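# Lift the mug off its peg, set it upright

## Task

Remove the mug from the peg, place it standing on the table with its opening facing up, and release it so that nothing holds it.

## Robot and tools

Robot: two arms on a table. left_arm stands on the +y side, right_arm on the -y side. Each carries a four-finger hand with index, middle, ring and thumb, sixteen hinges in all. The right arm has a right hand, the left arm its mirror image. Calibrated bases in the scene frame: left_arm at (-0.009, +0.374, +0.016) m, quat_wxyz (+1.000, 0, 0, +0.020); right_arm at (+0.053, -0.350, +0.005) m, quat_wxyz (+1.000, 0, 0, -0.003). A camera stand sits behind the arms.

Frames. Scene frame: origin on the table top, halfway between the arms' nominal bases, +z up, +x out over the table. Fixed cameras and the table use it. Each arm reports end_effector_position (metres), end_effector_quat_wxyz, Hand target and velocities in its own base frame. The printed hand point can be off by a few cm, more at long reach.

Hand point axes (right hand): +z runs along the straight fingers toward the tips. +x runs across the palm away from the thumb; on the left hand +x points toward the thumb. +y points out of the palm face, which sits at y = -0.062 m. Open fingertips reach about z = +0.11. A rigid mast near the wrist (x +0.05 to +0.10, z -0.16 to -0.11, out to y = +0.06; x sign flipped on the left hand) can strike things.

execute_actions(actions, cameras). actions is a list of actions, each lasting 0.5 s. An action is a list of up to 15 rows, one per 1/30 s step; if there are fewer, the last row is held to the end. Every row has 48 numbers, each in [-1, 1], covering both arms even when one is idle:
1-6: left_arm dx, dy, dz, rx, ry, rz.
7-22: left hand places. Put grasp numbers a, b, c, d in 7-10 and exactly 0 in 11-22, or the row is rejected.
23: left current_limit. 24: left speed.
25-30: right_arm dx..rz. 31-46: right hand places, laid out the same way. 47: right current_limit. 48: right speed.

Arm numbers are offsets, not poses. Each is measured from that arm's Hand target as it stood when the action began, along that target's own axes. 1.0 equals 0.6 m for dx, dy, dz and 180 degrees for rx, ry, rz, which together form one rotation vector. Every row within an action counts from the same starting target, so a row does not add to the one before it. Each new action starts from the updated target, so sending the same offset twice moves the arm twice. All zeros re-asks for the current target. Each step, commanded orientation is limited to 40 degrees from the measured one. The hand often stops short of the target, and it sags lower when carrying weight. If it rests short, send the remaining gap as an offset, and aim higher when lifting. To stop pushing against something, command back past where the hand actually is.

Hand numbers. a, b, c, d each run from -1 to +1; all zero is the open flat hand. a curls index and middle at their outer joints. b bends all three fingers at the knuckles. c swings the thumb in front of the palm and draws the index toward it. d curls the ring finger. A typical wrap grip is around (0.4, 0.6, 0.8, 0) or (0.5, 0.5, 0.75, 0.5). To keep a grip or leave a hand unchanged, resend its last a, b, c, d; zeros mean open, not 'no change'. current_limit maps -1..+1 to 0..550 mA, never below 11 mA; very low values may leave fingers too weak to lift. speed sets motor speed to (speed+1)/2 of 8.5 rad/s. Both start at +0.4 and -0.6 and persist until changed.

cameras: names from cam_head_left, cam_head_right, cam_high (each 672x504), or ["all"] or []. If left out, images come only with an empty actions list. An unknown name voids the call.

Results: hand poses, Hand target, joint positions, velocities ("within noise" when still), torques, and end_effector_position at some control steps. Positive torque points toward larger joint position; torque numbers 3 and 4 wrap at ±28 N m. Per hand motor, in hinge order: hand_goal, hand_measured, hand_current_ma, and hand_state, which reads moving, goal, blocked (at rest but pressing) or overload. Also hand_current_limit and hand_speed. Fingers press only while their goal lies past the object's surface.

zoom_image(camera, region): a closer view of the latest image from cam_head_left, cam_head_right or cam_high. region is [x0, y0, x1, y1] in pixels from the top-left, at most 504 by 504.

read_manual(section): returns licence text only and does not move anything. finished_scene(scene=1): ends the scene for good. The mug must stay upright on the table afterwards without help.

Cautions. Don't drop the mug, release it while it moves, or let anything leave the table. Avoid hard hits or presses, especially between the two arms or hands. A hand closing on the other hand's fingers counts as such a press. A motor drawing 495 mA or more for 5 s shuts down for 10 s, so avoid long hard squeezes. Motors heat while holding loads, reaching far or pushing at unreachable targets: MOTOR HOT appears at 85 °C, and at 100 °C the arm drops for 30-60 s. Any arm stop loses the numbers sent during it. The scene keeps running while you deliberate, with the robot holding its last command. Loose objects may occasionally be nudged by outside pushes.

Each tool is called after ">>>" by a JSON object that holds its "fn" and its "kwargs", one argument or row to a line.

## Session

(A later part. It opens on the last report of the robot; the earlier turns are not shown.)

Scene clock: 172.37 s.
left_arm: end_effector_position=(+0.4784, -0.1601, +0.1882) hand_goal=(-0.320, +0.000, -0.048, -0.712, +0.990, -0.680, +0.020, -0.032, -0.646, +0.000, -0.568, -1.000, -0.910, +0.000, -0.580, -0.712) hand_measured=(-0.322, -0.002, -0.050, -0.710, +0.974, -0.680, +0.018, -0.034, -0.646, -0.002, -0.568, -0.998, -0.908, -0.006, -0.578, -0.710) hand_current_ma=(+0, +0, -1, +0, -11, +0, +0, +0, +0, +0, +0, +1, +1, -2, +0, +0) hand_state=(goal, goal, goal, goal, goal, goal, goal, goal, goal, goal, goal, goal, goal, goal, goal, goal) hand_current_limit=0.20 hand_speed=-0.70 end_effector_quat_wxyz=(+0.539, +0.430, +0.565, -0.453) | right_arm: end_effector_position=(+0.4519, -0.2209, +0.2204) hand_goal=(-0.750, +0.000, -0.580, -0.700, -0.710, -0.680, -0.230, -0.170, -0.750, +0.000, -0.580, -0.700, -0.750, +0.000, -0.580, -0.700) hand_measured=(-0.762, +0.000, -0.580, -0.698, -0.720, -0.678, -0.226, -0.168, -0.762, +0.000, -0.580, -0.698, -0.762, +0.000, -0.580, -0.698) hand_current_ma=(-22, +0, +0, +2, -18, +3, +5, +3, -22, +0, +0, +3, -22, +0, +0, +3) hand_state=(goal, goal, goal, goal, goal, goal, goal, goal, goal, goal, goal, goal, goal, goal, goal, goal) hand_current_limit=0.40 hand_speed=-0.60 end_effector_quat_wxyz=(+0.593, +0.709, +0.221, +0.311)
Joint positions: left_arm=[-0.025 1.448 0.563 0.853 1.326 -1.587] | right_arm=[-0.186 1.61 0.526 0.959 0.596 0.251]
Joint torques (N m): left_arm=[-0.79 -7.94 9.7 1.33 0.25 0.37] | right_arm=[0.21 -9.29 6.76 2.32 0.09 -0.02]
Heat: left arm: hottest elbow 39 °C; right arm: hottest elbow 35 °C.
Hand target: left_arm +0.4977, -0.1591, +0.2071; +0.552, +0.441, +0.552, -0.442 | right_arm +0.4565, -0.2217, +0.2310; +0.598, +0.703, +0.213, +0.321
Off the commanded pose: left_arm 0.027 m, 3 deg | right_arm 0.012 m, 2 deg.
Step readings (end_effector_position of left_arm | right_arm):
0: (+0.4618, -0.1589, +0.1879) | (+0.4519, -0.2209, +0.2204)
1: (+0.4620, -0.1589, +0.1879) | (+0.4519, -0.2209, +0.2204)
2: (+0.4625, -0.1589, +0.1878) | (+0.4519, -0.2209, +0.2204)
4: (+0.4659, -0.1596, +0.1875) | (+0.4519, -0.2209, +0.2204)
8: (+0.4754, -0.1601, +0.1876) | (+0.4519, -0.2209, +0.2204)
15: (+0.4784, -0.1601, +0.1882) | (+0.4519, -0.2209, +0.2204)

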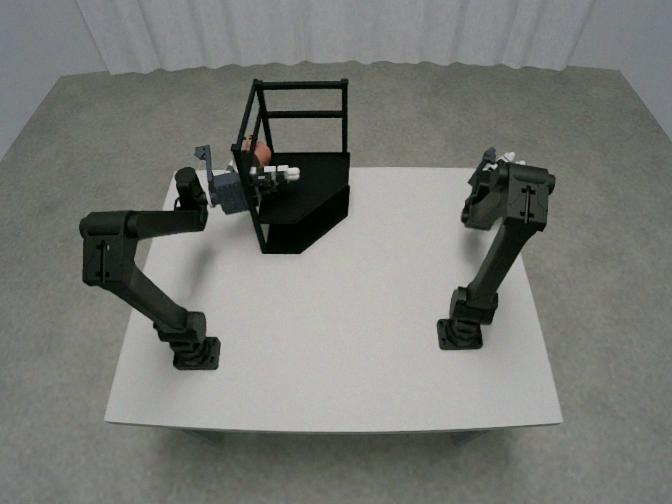

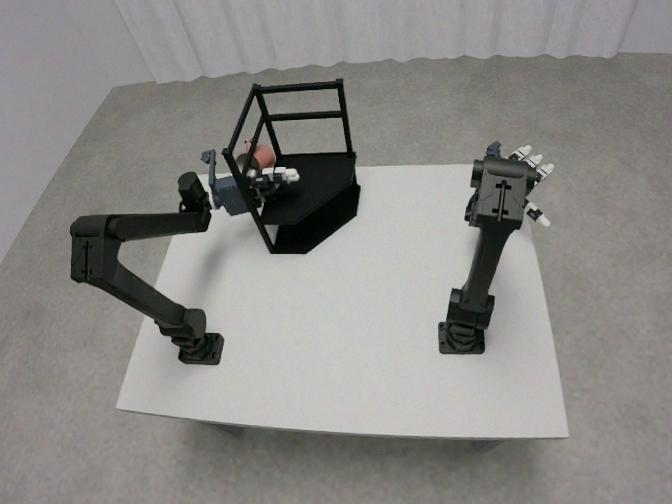

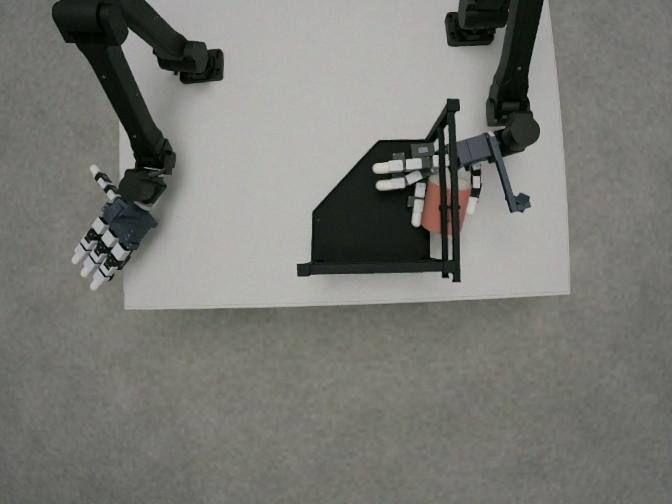

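>>> {"fn": "execute_actions", "kwargs": {
  "actions": [
    [[0,0,0,0,0,0, 0.15,0.04,1,0.2,0,0,0,0,0,0,0,0,0,0,0,0, 0.2,-0.7, 0,0,0,0,0,0, 0,0,0,0,0,0,0,0,0,0,0,0,0,0,0,0, 0.4,-0.6]],
    [[0,0,0,0,0,0, 0.25,0.03,1,0.32,0,0,0,0,0,0,0,0,0,0,0,0, 0.2,-0.7, 0,0,0,0,0,0, 0,0,0,0,0,0,0,0,0,0,0,0,0,0,0,0, 0.4,-0.6]]
  ],
  "cameras": ["all"]
}}

>>> {"fn": "zoom_image", "kwargs": {
  "camera": "cam_high",
  "region": [370, 90, 550, 290]
}}

>>> {"fn": "zoom_image", "kwargs": {
  "camera": "cam_head_left",
  "region": [180, 90, 360, 260]
}}

Scene clock: 176.27 s.
left_arm: end_effector_position=(+0.4784, -0.1602, +0.1881) hand_goal=(-0.416, +0.000, +0.218, -0.468, +0.964, -0.680, +0.020, +0.012, -0.700, +0.000, -0.174, -0.638, -0.836, +0.000, -0.068, -0.330) hand_measured=(-0.414, -0.002, +0.216, -0.470, +0.960, -0.680, +0.018, +0.010, -0.698, -0.002, -0.176, -0.642, -0.838, -0.006, -0.070, -0.332) hand_current_ma=(+1, +0, -1, +0, -1, +0, +0, -1, +1, +0, -1, -1, +0, -2, -1, -1) hand_state=(goal, goal, goal, goal, goal, goal, goal, goal, goal, goal, goal, goal, goal, goal, goal, goal) hand_current_limit=0.20 hand_speed=-0.70 end_effector_quat_wxyz=(+0.539, +0.431, +0.565, -0.453) | right_arm: end_effector_position=(+0.4519, -0.2209, +0.2204) hand_goal=(-0.750, +0.000, -0.580, -0.700, -0.710, -0.680, -0.230, -0.170, -0.750, +0.000, -0.580, -0.700, -0.750, +0.000, -0.580, -0.700) hand_measured=(-0.762, +0.000, -0.580, -0.698, -0.720, -0.678, -0.226, -0.168, -0.762, +0.000, -0.580, -0.698, -0.762, +0.000, -0.580, -0.698) hand_current_ma=(-22, +0, +0, +2, -18, +3, +5, +3, -22, +0, +0, +3, -22, +0, +0, +3) hand_state=(goal, goal, goal, goal, goal, goal, goal, goal, goal, goal, goal, goal, goal, goal, goal, goal) hand_current_limit=0.40 hand_speed=-0.60 end_effector_quat_wxyz=(+0.593, +0.709, +0.221, +0.311)
Joint positions: left_arm=[-0.025 1.449 0.563 0.853 1.326 -1.586] | right_arm=[-0.186 1.61 0.526 0.959 0.596 0.251]
Joint torques (N m): left_arm=[-0.56 -8.12 9.73 1.31 0.21 0.34] | right_arm=[0.32 -9.41 6.74 2.3 0.08 0]
Heat: left arm: hottest elbow 40 °C; right arm: hottest elbow 35 °C.
Hand target: left_arm +0.4977, -0.1591, +0.2070; +0.552, +0.441, +0.552, -0.442 | right_arm +0.4565, -0.2217, +0.2310; +0.598, +0.703, +0.213, +0.321
Off the commanded pose: left_arm 0.027 m, 3 deg | right_arm 0.012 m, 2 deg.
Step readings (end_effector_position of left_arm | right_arm):
0: (+0.4784, -0.1601, +0.1882) | (+0.4519, -0.2209, +0.2204)
1: (+0.4784, -0.1601, +0.1882) | (+0.4519, -0.2209, +0.2204)
2: (+0.4784, -0.1601, +0.1882) | (+0.4519, -0.2209, +0.2204)
4: (+0.4784, -0.1602, +0.1881) | (+0.4519, -0.2209, +0.2204)
8: (+0.4784, -0.1602, +0.1881) | (+0.4519, -0.2209, +0.2204)
15: (+0.4784, -0.1602, +0.1881) | (+0.4519, -0.2209, +0.2204)
16: (+0.4784, -0.1602, +0.1881) | (+0.4519, -0.2209, +0.2204)
17: (+0.4784, -0.1602, +0.1881) | (+0.4519, -0.2209, +0.2204)
19: (+0.4784, -0.1602, +0.1881) | (+0.4519, -0.2209, +0.2204)
23: (+0.4784, -0.1602, +0.1881) | (+0.4519, -0.2209, +0.2204)
30: (+0.4784, -0.1602, +0.1881) | (+0.4519, -0.2209, +0.2204)

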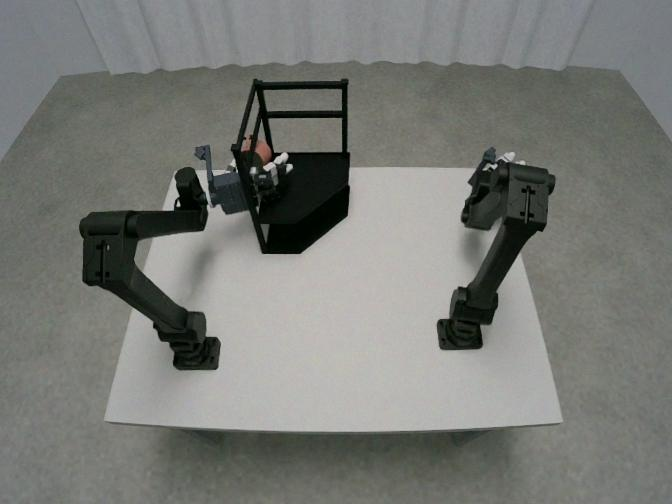

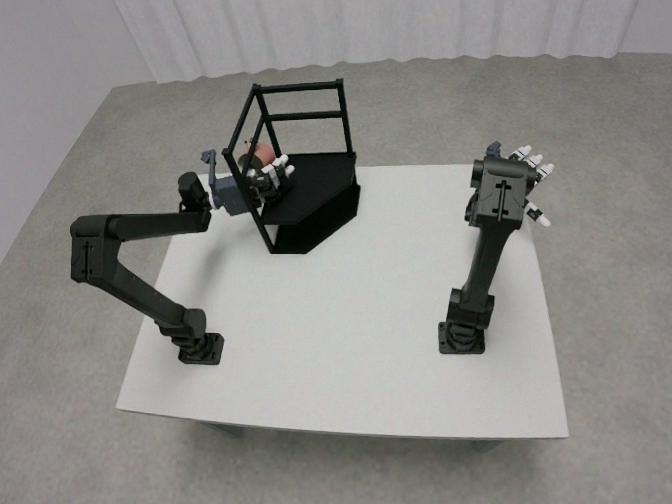

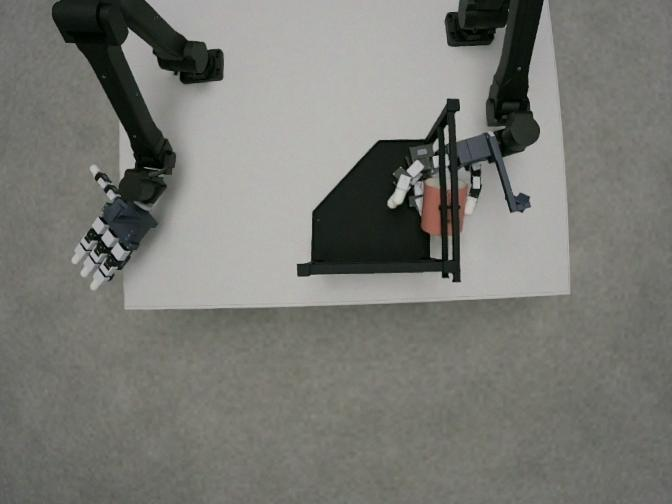

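Scaled by 2.520 from the camera's 672x504 image, which has a finer 960x720 frame.

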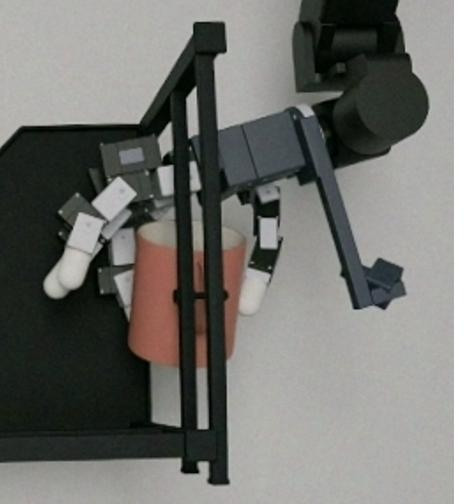

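Scaled by 2.800 from the camera's 672x504 image, which has a finer 960x720 frame.

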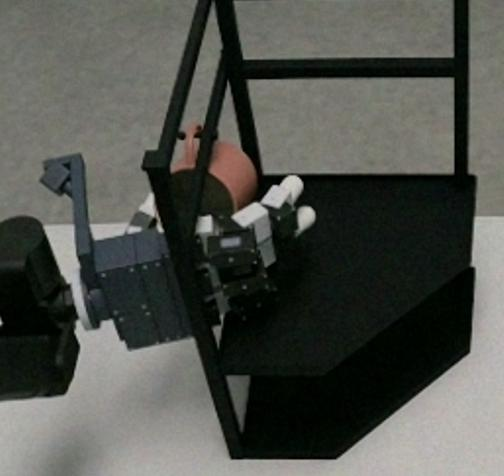

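>>> {"fn": "execute_actions", "kwargs": {
  "actions": [
    [[0,0,0,0,0,0, 0.35,0.03,1,0.42,0,0,0,0,0,0,0,0,0,0,0,0, 0.2,-0.7, 0,0,0,0,0,0, 0,0,0,0,0,0,0,0,0,0,0,0,0,0,0,0, 0.4,-0.6]]
  ],
  "cameras": ["cam_high","cam_head_left"]
}}

>>> {"fn": "zoom_image", "kwargs": {
  "camera": "cam_high",
  "region": [370, 90, 550, 290]
}}

>>> {"fn": "zoom_image", "kwargs": {
  "camera": "cam_head_left",
  "region": [180, 90, 360, 260]
}}

Scene clock: 177.37 s.
left_arm: end_effector_position=(+0.4789, -0.1602, +0.1889) hand_goal=(-0.436, +0.000, +0.318, -0.374, +0.954, -0.680, +0.020, +0.026, -0.694, +0.000, -0.014, -0.492, -0.802, +0.000, +0.092, -0.210) hand_measured=(-0.436, +0.000, +0.316, -0.376, +0.946, -0.682, +0.018, +0.024, -0.696, -0.002, -0.016, -0.496, -0.804, -0.006, +0.090, -0.212) hand_current_ma=(+0, +0, -1, +0, -3, +0, +0, -1, +0, +0, -1, -1, +0, -2, -1, -1) hand_state=(goal, goal, goal, goal, goal, goal, goal, goal, goal, goal, goal, goal, goal, goal, goal, goal) hand_current_limit=0.20 hand_speed=-0.70 end_effector_quat_wxyz=(+0.540, +0.431, +0.564, -0.453) | right_arm: end_effector_position=(+0.4519, -0.2209, +0.2204) hand_goal=(-0.750, +0.000, -0.580, -0.700, -0.710, -0.680, -0.230, -0.170, -0.750, +0.000, -0.580, -0.700, -0.750, +0.000, -0.580, -0.700) hand_measured=(-0.762, +0.000, -0.580, -0.698, -0.720, -0.678, -0.226, -0.168, -0.762, +0.000, -0.580, -0.698, -0.762, +0.000, -0.580, -0.698) hand_current_ma=(-22, +0, +0, +2, -18, +3, +5, +3, -22, +0, +0, +3, -22, +0, +0, +3) hand_state=(goal, goal, goal, goal, goal, goal, goal, goal, goal, goal, goal, goal, goal, goal, goal, goal) hand_current_limit=0.40 hand_speed=-0.60 end_effector_quat_wxyz=(+0.593, +0.709, +0.221, +0.311)
Joint positions: left_arm=[-0.025 1.449 0.564 0.853 1.326 -1.585] | right_arm=[-0.186 1.61 0.526 0.959 0.596 0.251]
Joint torques (N m): left_arm=[-0.26 -8.18 9.68 1.26 0.22 0.34] | right_arm=[0.38 -9.05 6.76 2.3 0.07 -0.01]
Heat: left arm: hottest elbow 40 °C; right arm: hottest elbow 35 °C.
Hand target: left_arm +0.4977, -0.1591, +0.2071; +0.552, +0.441, +0.552, -0.442 | right_arm +0.4565, -0.2217, +0.2310; +0.598, +0.703, +0.213, +0.321
Off the commanded pose: left_arm 0.026 m, 3 deg | right_arm 0.012 m, 2 deg.
Step readings (end_effector_position of left_arm | right_arm):
0: (+0.4784, -0.1602, +0.1881) | (+0.4519, -0.2209, +0.2204)
1: (+0.4784, -0.1602, +0.1881) | (+0.4519, -0.2209, +0.2204)
2: (+0.4784, -0.1602, +0.1881) | (+0.4519, -0.2209, +0.2204)
4: (+0.4784, -0.1602, +0.1882) | (+0.4519, -0.2209, +0.2204)
8: (+0.4789, -0.1602, +0.1889) | (+0.4519, -0.2209, +0.2204)
15: (+0.4789, -0.1602, +0.1889) | (+0.4519, -0.2209, +0.2204)
Images, in order (width x height): cam_head_left 672x504, cam_high 672x504.

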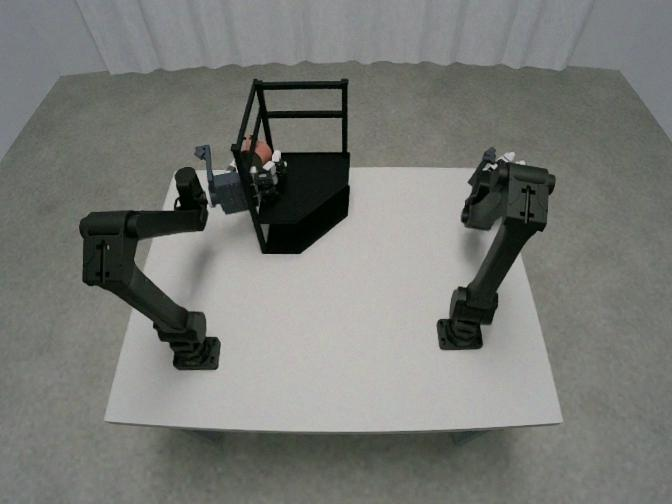

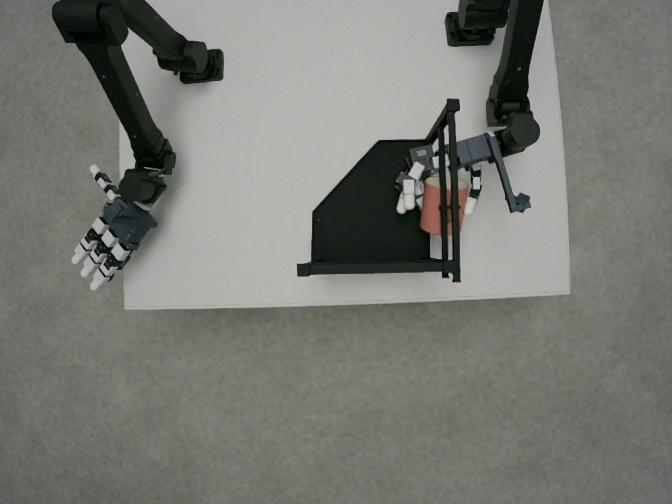

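Scaled by 2.520 from the camera's 672x504 image, which has a finer 960x720 frame.

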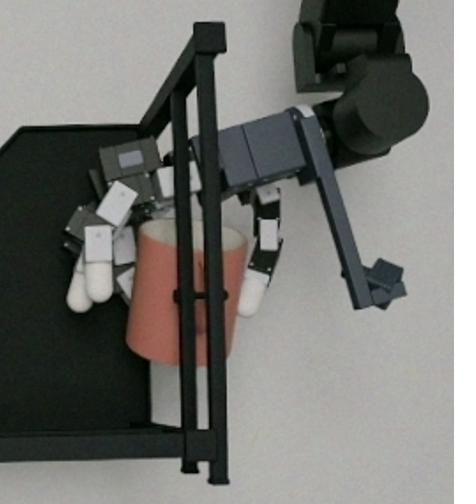

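Scaled by 2.800 from the camera's 672x504 image, which has a finer 960x720 frame.

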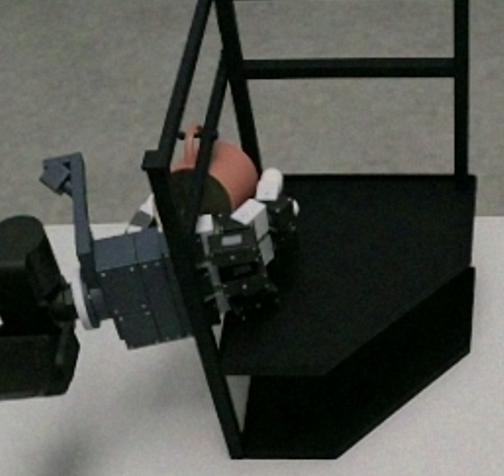

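>>> {"fn": "execute_actions", "kwargs": {
  "actions": [
    [[0,0,0,0,0,0, 0.45,0.03,1,0.5,0,0,0,0,0,0,0,0,0,0,0,0, 0.2,-0.7, 0,0,0,0,0,0, 0,0,0,0,0,0,0,0,0,0,0,0,0,0,0,0, 0.4,-0.6]]
  ],
  "cameras": ["cam_high","cam_head_left"]
}}

>>> {"fn": "zoom_image", "kwargs": {
  "camera": "cam_high",
  "region": [370, 90, 550, 290]
}}

>>> {"fn": "zoom_image", "kwargs": {
  "camera": "cam_head_left",
  "region": [180, 90, 360, 260]
}}

Scene clock: 178.50 s.
left_arm: end_effector_position=(+0.4789, -0.1602, +0.1889) hand_goal=(-0.454, +0.000, +0.416, -0.278, +0.944, -0.680, +0.020, +0.042, -0.686, +0.000, +0.146, -0.348, -0.776, +0.000, +0.220, -0.112) hand_measured=(-0.452, +0.000, +0.414, -0.280, +0.940, -0.682, +0.018, +0.038, -0.688, -0.002, +0.144, -0.352, -0.778, -0.006, +0.218, -0.114) hand_current_ma=(+1, +0, -1, +0, -1, +0, +0, -1, +0, +0, -1, -1, +0, -2, -1, -1) hand_state=(goal, goal, goal, goal, goal, goal, goal, goal, goal, goal, goal, goal, goal, goal, goal, goal) hand_current_limit=0.20 hand_speed=-0.70 end_effector_quat_wxyz=(+0.540, +0.431, +0.564, -0.453) | right_arm: end_effector_position=(+0.4519, -0.2209, +0.2204) hand_goal=(-0.750, +0.000, -0.580, -0.700, -0.710, -0.680, -0.230, -0.170, -0.750, +0.000, -0.580, -0.700, -0.750, +0.000, -0.580, -0.700) hand_measured=(-0.762, +0.000, -0.580, -0.698, -0.720, -0.678, -0.226, -0.168, -0.762, +0.000, -0.580, -0.698, -0.762, +0.000, -0.580, -0.698) hand_current_ma=(-22, +0, +0, +2, -18, +3, +5, +3, -22, +0, +0, +3, -22, +0, +0, +3) hand_state=(goal, goal, goal, goal, goal, goal, goal, goal, goal, goal, goal, goal, goal, goal, goal, goal) hand_current_limit=0.40 hand_speed=-0.60 end_effector_quat_wxyz=(+0.593, +0.709, +0.221, +0.311)
Joint positions: left_arm=[-0.025 1.449 0.564 0.853 1.326 -1.585] | right_arm=[-0.186 1.61 0.526 0.959 0.596 0.251]
Joint torques (N m): left_arm=[-0.62 -8.12 9.68 1.46 0.24 0.39] | right_arm=[0.26 -9 6.76 2.24 0.07 -0.01]
Heat: left arm: hottest elbow 41 °C; right arm: hottest elbow 35 °C.
Hand target: left_arm +0.4976, -0.1591, +0.2071; +0.552, +0.441, +0.552, -0.442 | right_arm +0.4565, -0.2217, +0.2310; +0.598, +0.703, +0.213, +0.321
Off the commanded pose: left_arm 0.026 m, 3 deg | right_arm 0.012 m, 2 deg.
Step readings (end_effector_position of left_arm | right_arm):
0: (+0.4789, -0.1602, +0.1889) | (+0.4519, -0.2209, +0.2204)
1: (+0.4789, -0.1602, +0.1889) | (+0.4519, -0.2209, +0.2204)
2: (+0.4789, -0.1602, +0.1889) | (+0.4519, -0.2209, +0.2204)
4: (+0.4789, -0.1602, +0.1889) | (+0.4519, -0.2209, +0.2204)
8: (+0.4789, -0.1602, +0.1889) | (+0.4519, -0.2209, +0.2204)
15: (+0.4789, -0.1602, +0.1889) | (+0.4519, -0.2209, +0.2204)
Images, in order (width x height): cam_head_left 672x504, cam_high 672x504.

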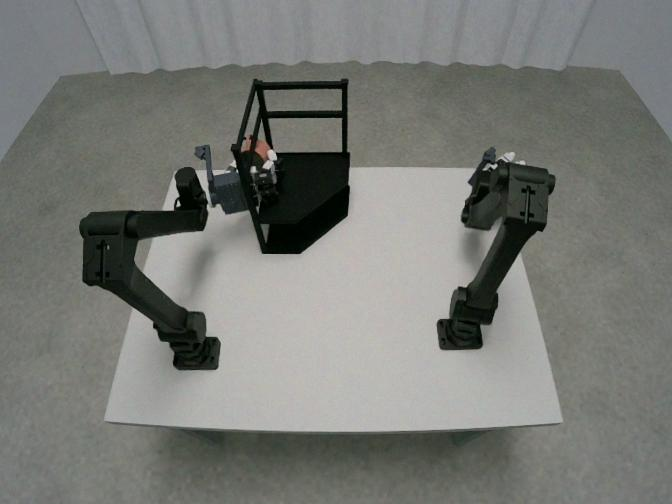

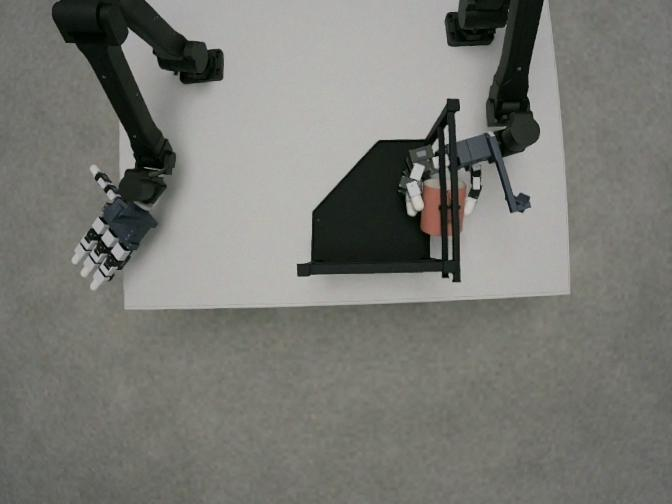

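Scaled by 2.520 from the camera's 672x504 image, which has a finer 960x720 frame.

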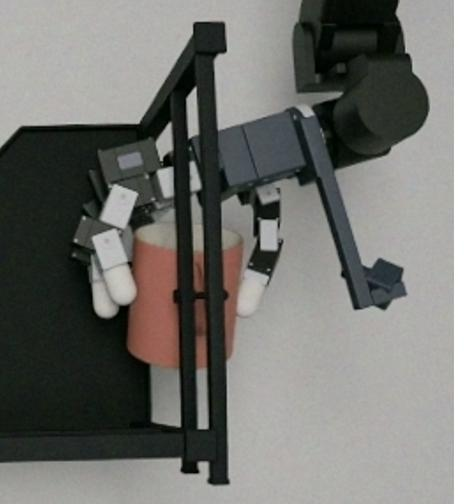

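Scaled by 2.800 from the camera's 672x504 image, which has a finer 960x720 frame.

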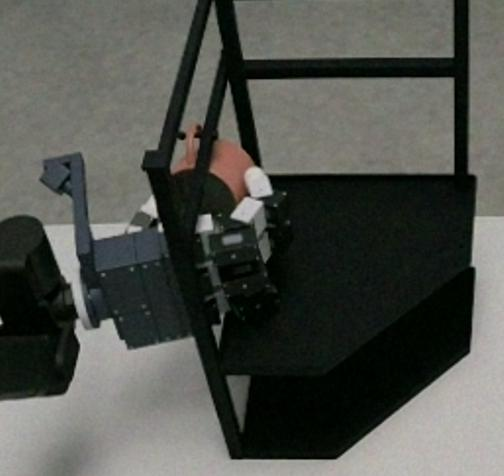

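>>> {"fn": "execute_actions", "kwargs": {
  "actions": [
    [[0,0,0,0,0,0, 0.55,0.03,1,0.58,0,0,0,0,0,0,0,0,0,0,0,0, 0.2,-0.7, 0,0,0,0,0,0, 0,0,0,0,0,0,0,0,0,0,0,0,0,0,0,0, 0.4,-0.6]]
  ],
  "cameras": ["cam_high","cam_head_left"]
}}

>>> {"fn": "zoom_image", "kwargs": {
  "camera": "cam_high",
  "region": [370, 90, 550, 290]
}}

>>> {"fn": "zoom_image", "kwargs": {
  "camera": "cam_head_left",
  "region": [180, 90, 360, 260]
}}

Scene clock: 179.53 s.
left_arm: end_effector_position=(+0.4784, -0.1606, +0.1886) hand_goal=(-0.472, +0.000, +0.514, -0.184, +0.934, -0.680, +0.020, +0.056, -0.676, +0.000, +0.306, -0.202, -0.750, +0.000, +0.348, -0.014) hand_measured=(-0.470, +0.000, +0.510, -0.186, +0.926, -0.682, -0.016, +0.040, -0.696, -0.004, +0.254, -0.234, -0.780, -0.006, +0.296, -0.036) hand_current_ma=(+1, +0, -1, +0, -3, +0, -61, -18, -17, -1, -73, -32, -33, -2, -72, -18) hand_state=(goal, goal, goal, goal, goal, goal, blocked, goal, blocked, goal, blocked, blocked, blocked, goal, blocked, blocked) hand_current_limit=0.20 hand_speed=-0.70 end_effector_quat_wxyz=(+0.539, +0.432, +0.563, -0.454) | right_arm: end_effector_position=(+0.4519, -0.2209, +0.2204) hand_goal=(-0.750, +0.000, -0.580, -0.700, -0.710, -0.680, -0.230, -0.170, -0.750, +0.000, -0.580, -0.700, -0.750, +0.000, -0.580, -0.700) hand_measured=(-0.762, +0.000, -0.580, -0.698, -0.720, -0.678, -0.226, -0.168, -0.762, +0.000, -0.580, -0.698, -0.762, +0.000, -0.580, -0.698) hand_current_ma=(-22, +0, +0, +2, -18, +3, +5, +3, -22, +0, +0, +3, -22, +0, +0, +3) hand_state=(goal, goal, goal, goal, goal, goal, goal, goal, goal, goal, goal, goal, goal, goal, goal, goal) hand_current_limit=0.40 hand_speed=-0.60 end_effector_quat_wxyz=(+0.593, +0.709, +0.221, +0.311)
Joint positions: left_arm=[-0.025 1.449 0.564 0.852 1.33 -1.584] | right_arm=[-0.186 1.61 0.526 0.959 0.596 0.251]
Joint torques (N m): left_arm=[-0.38 -7.94 9.69 1.25 0.1 0.34] | right_arm=[0.56 -9.29 6.71 2.28 0.06 -0.01]
Heat: left arm: hottest elbow 41 °C; right arm: hottest elbow 35 °C.
Hand target: left_arm +0.4977, -0.1590, +0.2070; +0.552, +0.441, +0.552, -0.442 | right_arm +0.4565, -0.2217, +0.2310; +0.598, +0.703, +0.213, +0.321
Off the commanded pose: left_arm 0.027 m, 3 deg | right_arm 0.012 m, 2 deg.
Step readings (end_effector_position of left_arm | right_arm):
0: (+0.4789, -0.1602, +0.1889) | (+0.4519, -0.2209, +0.2204)
1: (+0.4789, -0.1602, +0.1889) | (+0.4519, -0.2209, +0.2204)
2: (+0.4789, -0.1602, +0.1889) | (+0.4519, -0.2209, +0.2204)
4: (+0.4789, -0.1602, +0.1887) | (+0.4519, -0.2209, +0.2204)
8: (+0.4784, -0.1606, +0.1886) | (+0.4519, -0.2209, +0.2204)
15: (+0.4784, -0.1606, +0.1886) | (+0.4519, -0.2209, +0.2204)
Images, in order (width x height): cam_head_left 672x504, cam_high 672x504.

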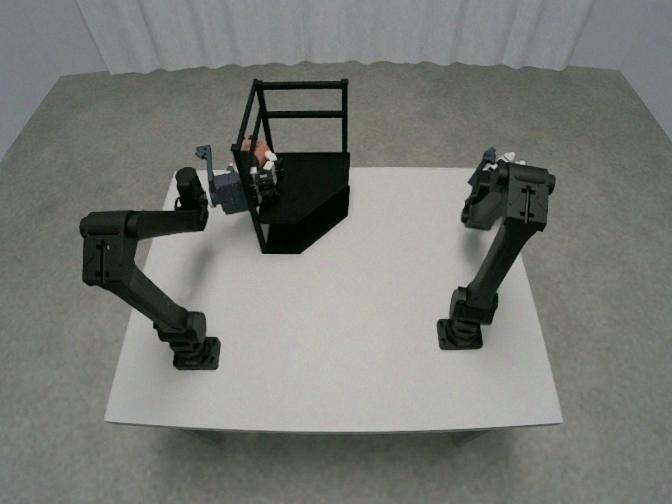

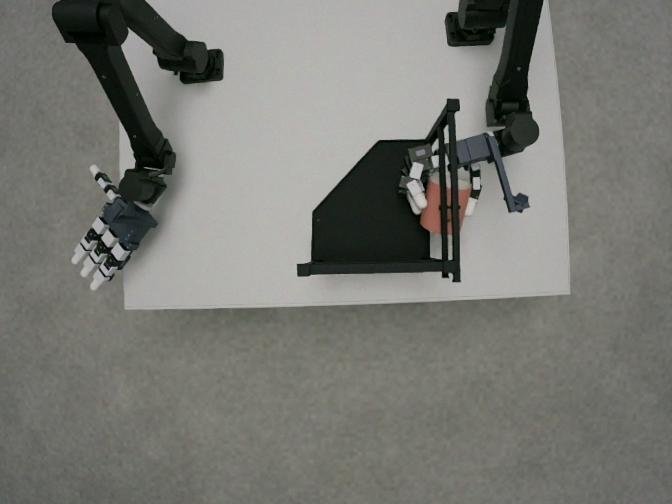

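Scaled by 2.520 from the camera's 672x504 image, which has a finer 960x720 frame.

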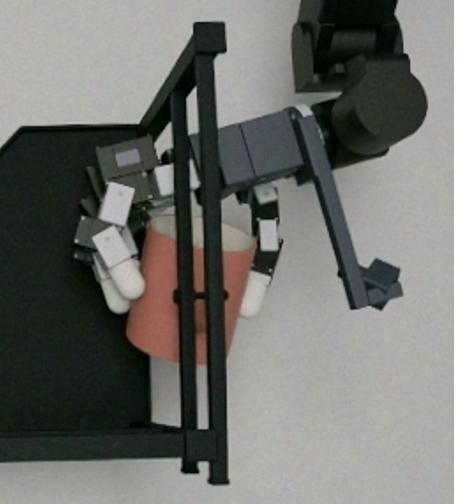

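Scaled by 2.800 from the camera's 672x504 image, which has a finer 960x720 frame.

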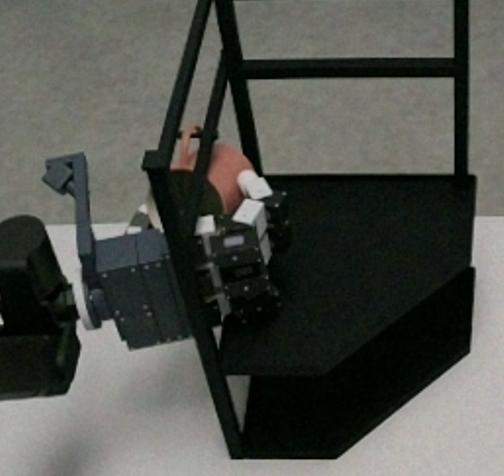

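>>> {"fn": "execute_actions", "kwargs": {
  "actions": [
    [[0,0,0,0,0,0, 0.65,0.03,1,0.66,0,0,0,0,0,0,0,0,0,0,0,0, 0.4,-0.8, 0,0,0,0,0,0, 0,0,0,0,0,0,0,0,0,0,0,0,0,0,0,0, 0.4,-0.6]]
  ],
  "cameras": ["cam_high","cam_head_left"]
}}

>>> {"fn": "zoom_image", "kwargs": {
  "camera": "cam_high",
  "region": [370, 90, 550, 290]
}}

>>> {"fn": "zoom_image", "kwargs": {
  "camera": "cam_head_left",
  "region": [180, 90, 360, 260]
}}

Scene clock: 181.03 s.
left_arm: end_effector_position=(+0.4778, -0.1613, +0.1889) hand_goal=(-0.490, +0.000, +0.612, -0.088, +0.924, -0.680, +0.020, +0.072, -0.668, +0.000, +0.466, -0.058, -0.724, +0.000, +0.476, +0.084) hand_measured=(-0.490, +0.000, +0.610, -0.090, +0.926, -0.676, -0.060, +0.032, -0.726, -0.012, +0.344, -0.122, -0.786, -0.004, +0.378, +0.042) hand_current_ma=(+0, +0, -1, +0, +0, +2, -236, -76, -98, -5, -304, -104, -110, -1, -212, -51) hand_state=(goal, goal, goal, goal, goal, goal, blocked, blocked, blocked, goal, blocked, blocked, blocked, goal, blocked, blocked) hand_current_limit=0.40 hand_speed=-0.80 end_effector_quat_wxyz=(+0.539, +0.435, +0.561, -0.454) | right_arm: end_effector_position=(+0.4519, -0.2209, +0.2204) hand_goal=(-0.750, +0.000, -0.580, -0.700, -0.710, -0.680, -0.230, -0.170, -0.750, +0.000, -0.580, -0.700, -0.750, +0.000, -0.580, -0.700) hand_measured=(-0.762, +0.000, -0.580, -0.698, -0.720, -0.678, -0.226, -0.168, -0.762, +0.000, -0.580, -0.698, -0.762, +0.000, -0.580, -0.698) hand_current_ma=(-22, +0, +0, +2, -18, +3, +5, +3, -22, +0, +0, +3, -22, +0, +0, +3) hand_state=(goal, goal, goal, goal, goal, goal, goal, goal, goal, goal, goal, goal, goal, goal, goal, goal) hand_current_limit=0.40 hand_speed=-0.60 end_effector_quat_wxyz=(+0.593, +0.709, +0.221, +0.311)
Joint positions: left_arm=[-0.025 1.449 0.564 0.851 1.334 -1.579] | right_arm=[-0.186 1.61 0.526 0.959 0.596 0.251]
Joint torques (N m): left_arm=[0.15 -7.71 9.72 1.33 -0.08 0.34] | right_arm=[0.26 -9.17 6.68 2.29 0.08 -0.02]
Heat: left arm: hottest elbow 42 °C; right arm: hottest elbow 35 °C.
Hand target: left_arm +0.4977, -0.1590, +0.2071; +0.552, +0.441, +0.552, -0.442 | right_arm +0.4565, -0.2217, +0.2310; +0.598, +0.703, +0.213, +0.321
Off the commanded pose: left_arm 0.027 m, 2 deg | right_arm 0.012 m, 2 deg.
Step readings (end_effector_position of left_arm | right_arm):
0: (+0.4784, -0.1606, +0.1886) | (+0.4519, -0.2209, +0.2204)
1: (+0.4784, -0.1606, +0.1887) | (+0.4519, -0.2209, +0.2204)
2: (+0.4784, -0.1606, +0.1887) | (+0.4519, -0.2209, +0.2204)
4: (+0.4779, -0.1610, +0.1885) | (+0.4519, -0.2209, +0.2204)
8: (+0.4778, -0.1613, +0.1887) | (+0.4519, -0.2209, +0.2204)
15: (+0.4778, -0.1613, +0.1888) | (+0.4519, -0.2209, +0.2204)
Images, in order (width x height): cam_head_left 672x504, cam_high 672x504.

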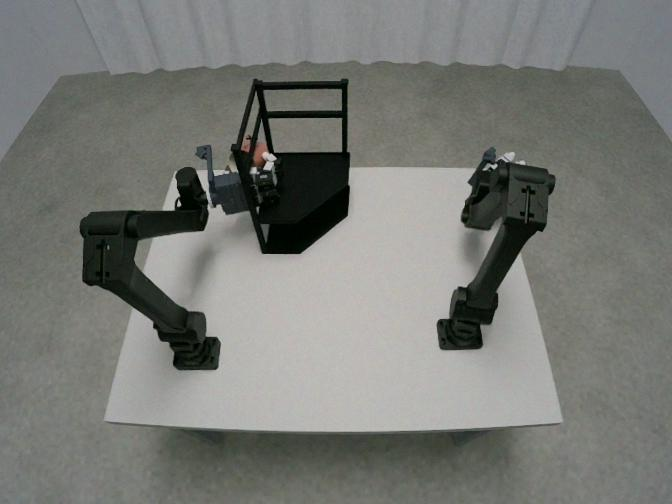

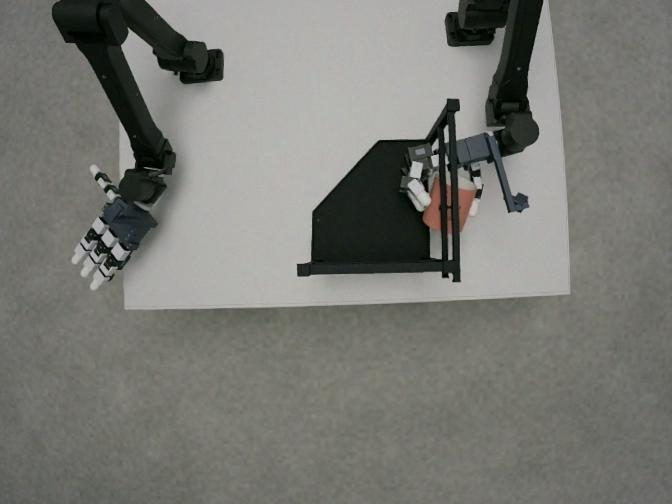

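Scaled by 2.520 from the camera's 672x504 image, which has a finer 960x720 frame.

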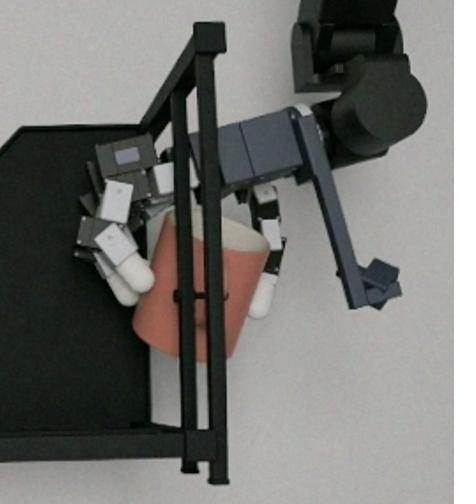

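Scaled by 2.800 from the camera's 672x504 image, which has a finer 960x720 frame.

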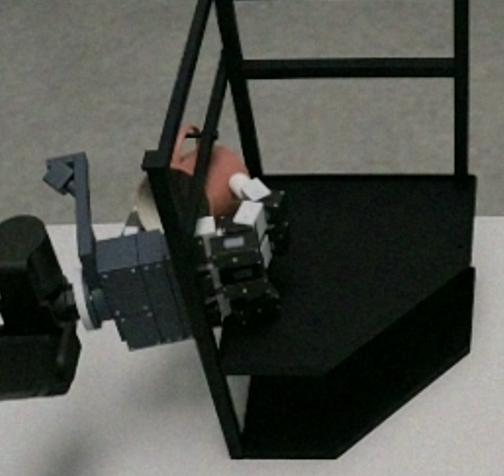

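>>> {"fn": "execute_actions", "kwargs": {
  "actions": [
    [[0,0,0,0,0,0, 0.71,0.05,1,0.73,0,0,0,0,0,0,0,0,0,0,0,0, 0.6,-0.85, 0,0,0,0,0,0, 0,0,0,0,0,0,0,0,0,0,0,0,0,0,0,0, 0.4,-0.6]]
  ],
  "cameras": ["cam_high","cam_head_left"]
}}

>>> {"fn": "zoom_image", "kwargs": {
  "camera": "cam_high",
  "region": [370, 90, 550, 290]
}}

>>> {"fn": "zoom_image", "kwargs": {
  "camera": "cam_head_left",
  "region": [180, 90, 360, 260]
}}

Scene clock: 182.63 s.
left_arm: end_effector_position=(+0.4794, -0.1610, +0.1879) hand_goal=(-0.476, +0.000, +0.666, -0.036, +0.918, -0.680, +0.020, +0.076, -0.632, +0.000, +0.566, +0.030, -0.668, +0.000, +0.588, +0.164) hand_measured=(-0.480, +0.008, +0.664, -0.038, +0.860, -0.686, -0.086, +0.026, -0.726, -0.012, +0.376, -0.048, -0.768, -0.002, +0.480, +0.118) hand_current_ma=(-1, +3, +0, +0, -92, -4, -367, -112, -219, -5, -440, -150, -239, +0, -252, -59) hand_state=(goal, goal, goal, goal, blocked, goal, blocked, blocked, blocked, goal, blocked, blocked, blocked, goal, blocked, blocked) hand_current_limit=0.60 hand_speed=-0.85 end_effector_quat_wxyz=(+0.537, +0.432, +0.564, -0.455) | right_arm: end_effector_position=(+0.4519, -0.2209, +0.2204) hand_goal=(-0.750, +0.000, -0.580, -0.700, -0.710, -0.680, -0.230, -0.170, -0.750, +0.000, -0.580, -0.700, -0.750, +0.000, -0.580, -0.700) hand_measured=(-0.762, +0.000, -0.580, -0.698, -0.720, -0.678, -0.226, -0.168, -0.762, +0.000, -0.580, -0.698, -0.762, +0.000, -0.580, -0.698) hand_current_ma=(-22, +0, +0, +2, -18, +3, +5, +3, -22, +0, +0, +3, -22, +0, +0, +3) hand_state=(goal, goal, goal, goal, goal, goal, goal, goal, goal, goal, goal, goal, goal, goal, goal, goal) hand_current_limit=0.40 hand_speed=-0.60 end_effector_quat_wxyz=(+0.593, +0.709, +0.221, +0.311)
Joint positions: left_arm=[-0.025 1.452 0.568 0.847 1.331 -1.583] | right_arm=[-0.186 1.61 0.526 0.959 0.596 0.251]
Joint torques (N m): left_arm=[-0.44 -8 9.55 1.52 -0.04 0.36] | right_arm=[0.21 -9.11 6.74 2.35 0.07 -0.01]
Heat: left arm: hottest elbow 42 °C; right arm: hottest elbow 35 °C.
Hand target: left_arm +0.4976, -0.1590, +0.2068; +0.552, +0.441, +0.552, -0.442 | right_arm +0.4565, -0.2217, +0.2310; +0.598, +0.703, +0.213, +0.321
Off the commanded pose: left_arm 0.027 m, 3 deg | right_arm 0.012 m, 2 deg.
Step readings (end_effector_position of left_arm | right_arm):
0: (+0.4778, -0.1613, +0.1889) | (+0.4519, -0.2209, +0.2204)
1: (+0.4778, -0.1613, +0.1889) | (+0.4519, -0.2209, +0.2204)
2: (+0.4778, -0.1613, +0.1889) | (+0.4519, -0.2209, +0.2204)
4: (+0.4786, -0.1613, +0.1899) | (+0.4519, -0.2209, +0.2204)
8: (+0.4794, -0.1610, +0.1879) | (+0.4519, -0.2209, +0.2204)
15: (+0.4794, -0.1610, +0.1879) | (+0.4519, -0.2209, +0.2204)
Images, in order (width x height): cam_head_left 672x504, cam_high 672x504.

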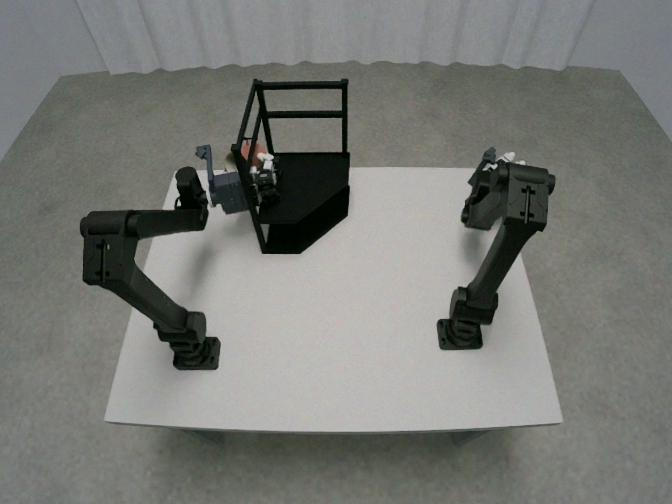

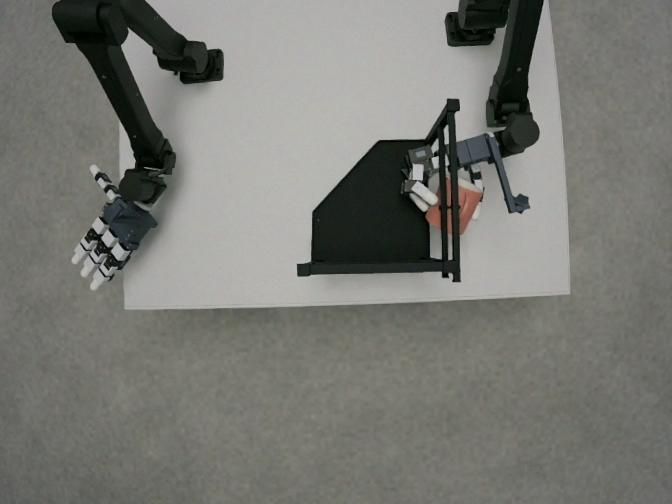

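Scaled by 2.520 from the camera's 672x504 image, which has a finer 960x720 frame.

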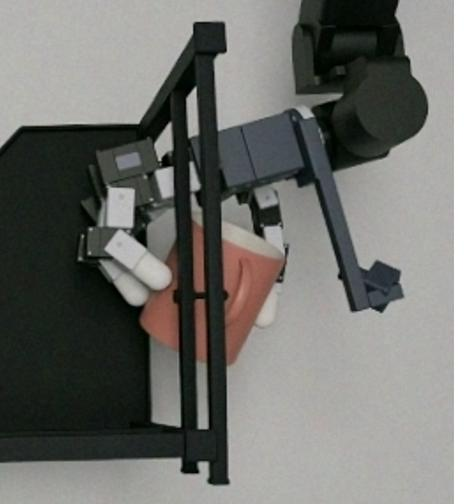

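Scaled by 2.800 from the camera's 672x504 image, which has a finer 960x720 frame.

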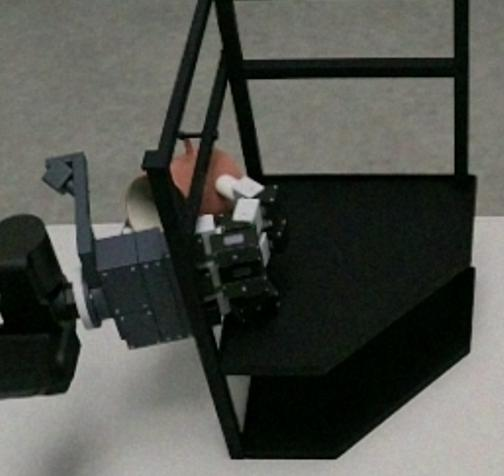

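>>> {"fn": "zoom_image", "kwargs": {
  "camera": "cam_high",
  "region": [420, 160, 500, 240]
}}

>>> {"fn": "zoom_image", "kwargs": {
  "camera": "cam_head_left",
  "region": [220, 120, 290, 190]
}}

Scaled by 6.300 from the camera's 672x504 image, which has a finer 960x720 frame.

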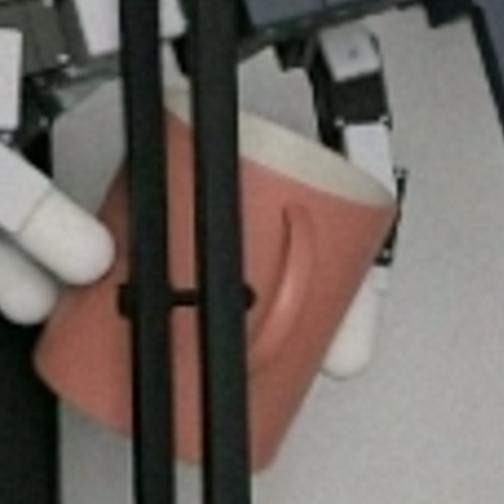

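Scaled by 7.200 from the camera's 672x504 image, which has a finer 960x720 frame.

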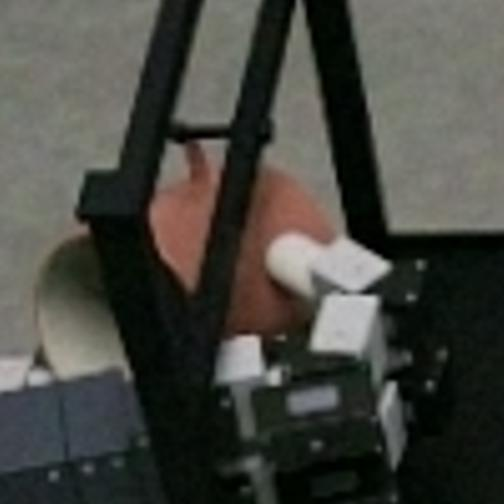

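>>> {"fn": "execute_actions", "kwargs": {
  "actions": [],
  "cameras": ["all"]
}}

>>> {"fn": "zoom_image", "kwargs": {
  "camera": "cam_high",
  "region": [420, 160, 500, 240]
}}

>>> {"fn": "zoom_image", "kwargs": {
  "camera": "cam_head_right",
  "region": [200, 110, 290, 200]
}}

Scene clock: 183.80 s.
left_arm: end_effector_position=(+0.4794, -0.1610, +0.1879) hand_goal=(-0.476, +0.000, +0.666, -0.036, +0.918, -0.680, +0.020, +0.076, -0.632, +0.000, +0.566, +0.030, -0.668, +0.000, +0.588, +0.164) hand_measured=(-0.480, +0.008, +0.664, -0.038, +0.860, -0.686, -0.086, +0.026, -0.726, -0.012, +0.376, -0.048, -0.768, -0.002, +0.480, +0.118) hand_current_ma=(-1, +3, +0, +0, -92, -4, -367, -112, -219, -5, -440, -150, -239, +0, -252, -59) hand_state=(goal, goal, goal, goal, blocked, goal, blocked, blocked, blocked, goal, blocked, blocked, blocked, goal, blocked, blocked) hand_current_limit=0.60 hand_speed=-0.85 end_effector_quat_wxyz=(+0.537, +0.432, +0.564, -0.455) | right_arm: end_effector_position=(+0.4519, -0.2209, +0.2204) hand_goal=(-0.750, +0.000, -0.580, -0.700, -0.710, -0.680, -0.230, -0.170, -0.750, +0.000, -0.580, -0.700, -0.750, +0.000, -0.580, -0.700) hand_measured=(-0.762, +0.000, -0.580, -0.698, -0.720, -0.678, -0.226, -0.168, -0.762, +0.000, -0.580, -0.698, -0.762, +0.000, -0.580, -0.698) hand_current_ma=(-22, +0, +0, +2, -18, +3, +5, +3, -22, +0, +0, +3, -22, +0, +0, +3) hand_state=(goal, goal, goal, goal, goal, goal, goal, goal, goal, goal, goal, goal, goal, goal, goal, goal) hand_current_limit=0.40 hand_speed=-0.60 end_effector_quat_wxyz=(+0.593, +0.709, +0.221, +0.311)
Joint positions: left_arm=[-0.025 1.452 0.568 0.847 1.331 -1.583] | right_arm=[-0.186 1.61 0.526 0.959 0.596 0.251]
Joint velocities: within noise
Joint torques (N m): left_arm=[0.62 -8.12 9.42 1.36 -0.02 0.35] | right_arm=[0.32 -9.29 6.71 2.28 0.07 0]
Motor temperatures (°C): left_arm=[27 28 42 27 26 26] | right_arm=[28 29 35 26 24 28]
Heat: left arm: hottest elbow 42 °C; right arm: hottest elbow 35 °C.
Hand target: left_arm +0.4976, -0.1590, +0.2068; +0.552, +0.441, +0.552, -0.442 | right_arm +0.4565, -0.2217, +0.2310; +0.598, +0.703, +0.213, +0.321
Off the commanded pose: left_arm 0.027 m, 3 deg | right_arm 0.012 m, 2 deg.

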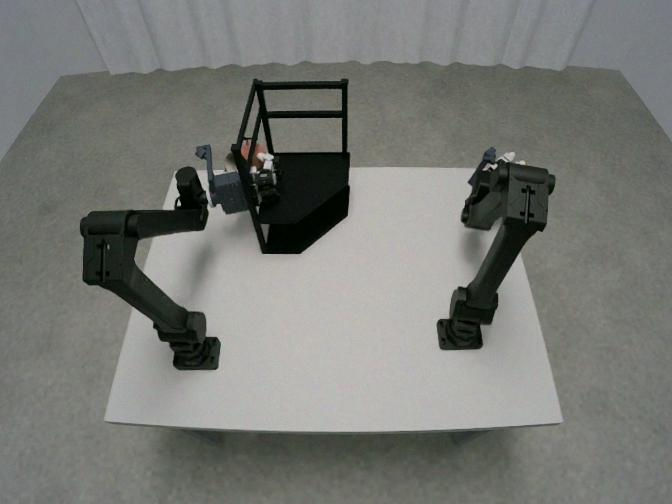

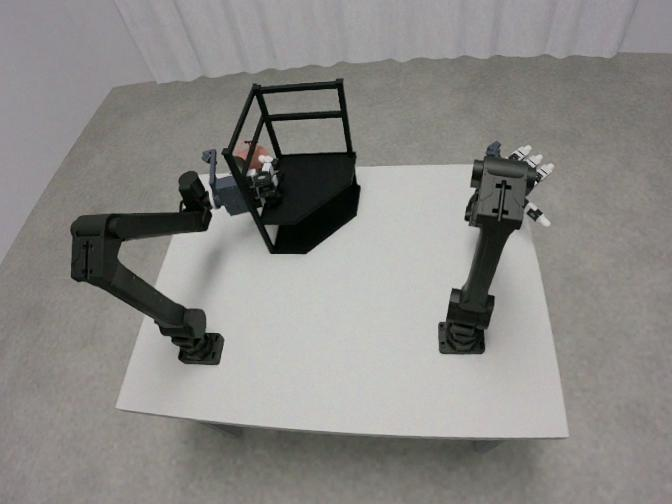

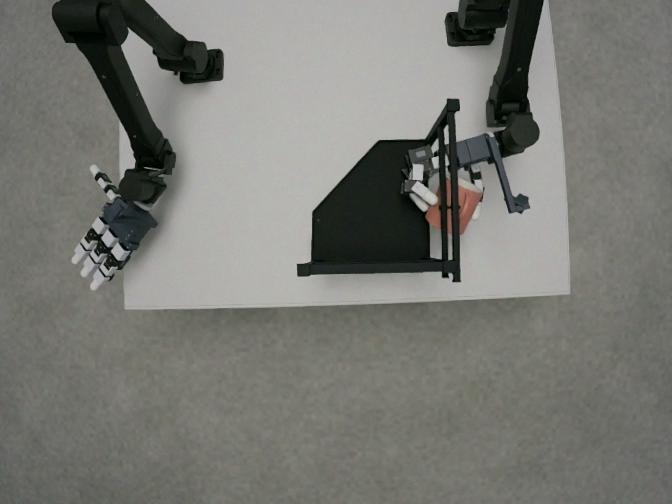

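Scaled by 6.300 from the camera's 672x504 image, which has a finer 960x720 frame.

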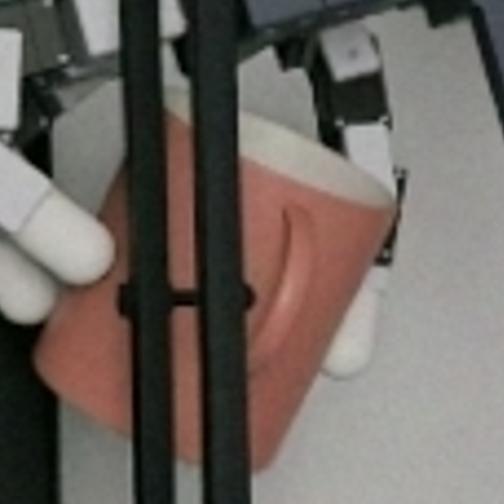

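Scaled by 5.600 from the camera's 672x504 image, which has a finer 960x720 frame.

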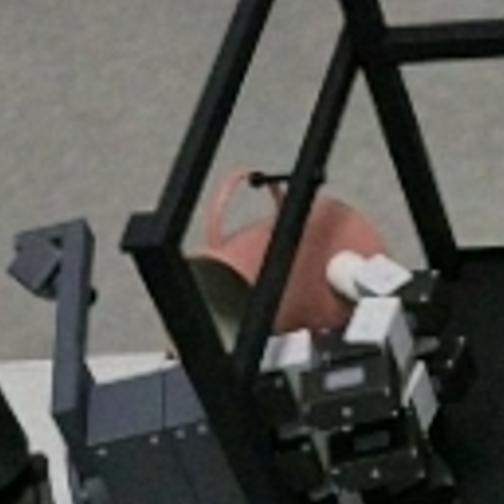

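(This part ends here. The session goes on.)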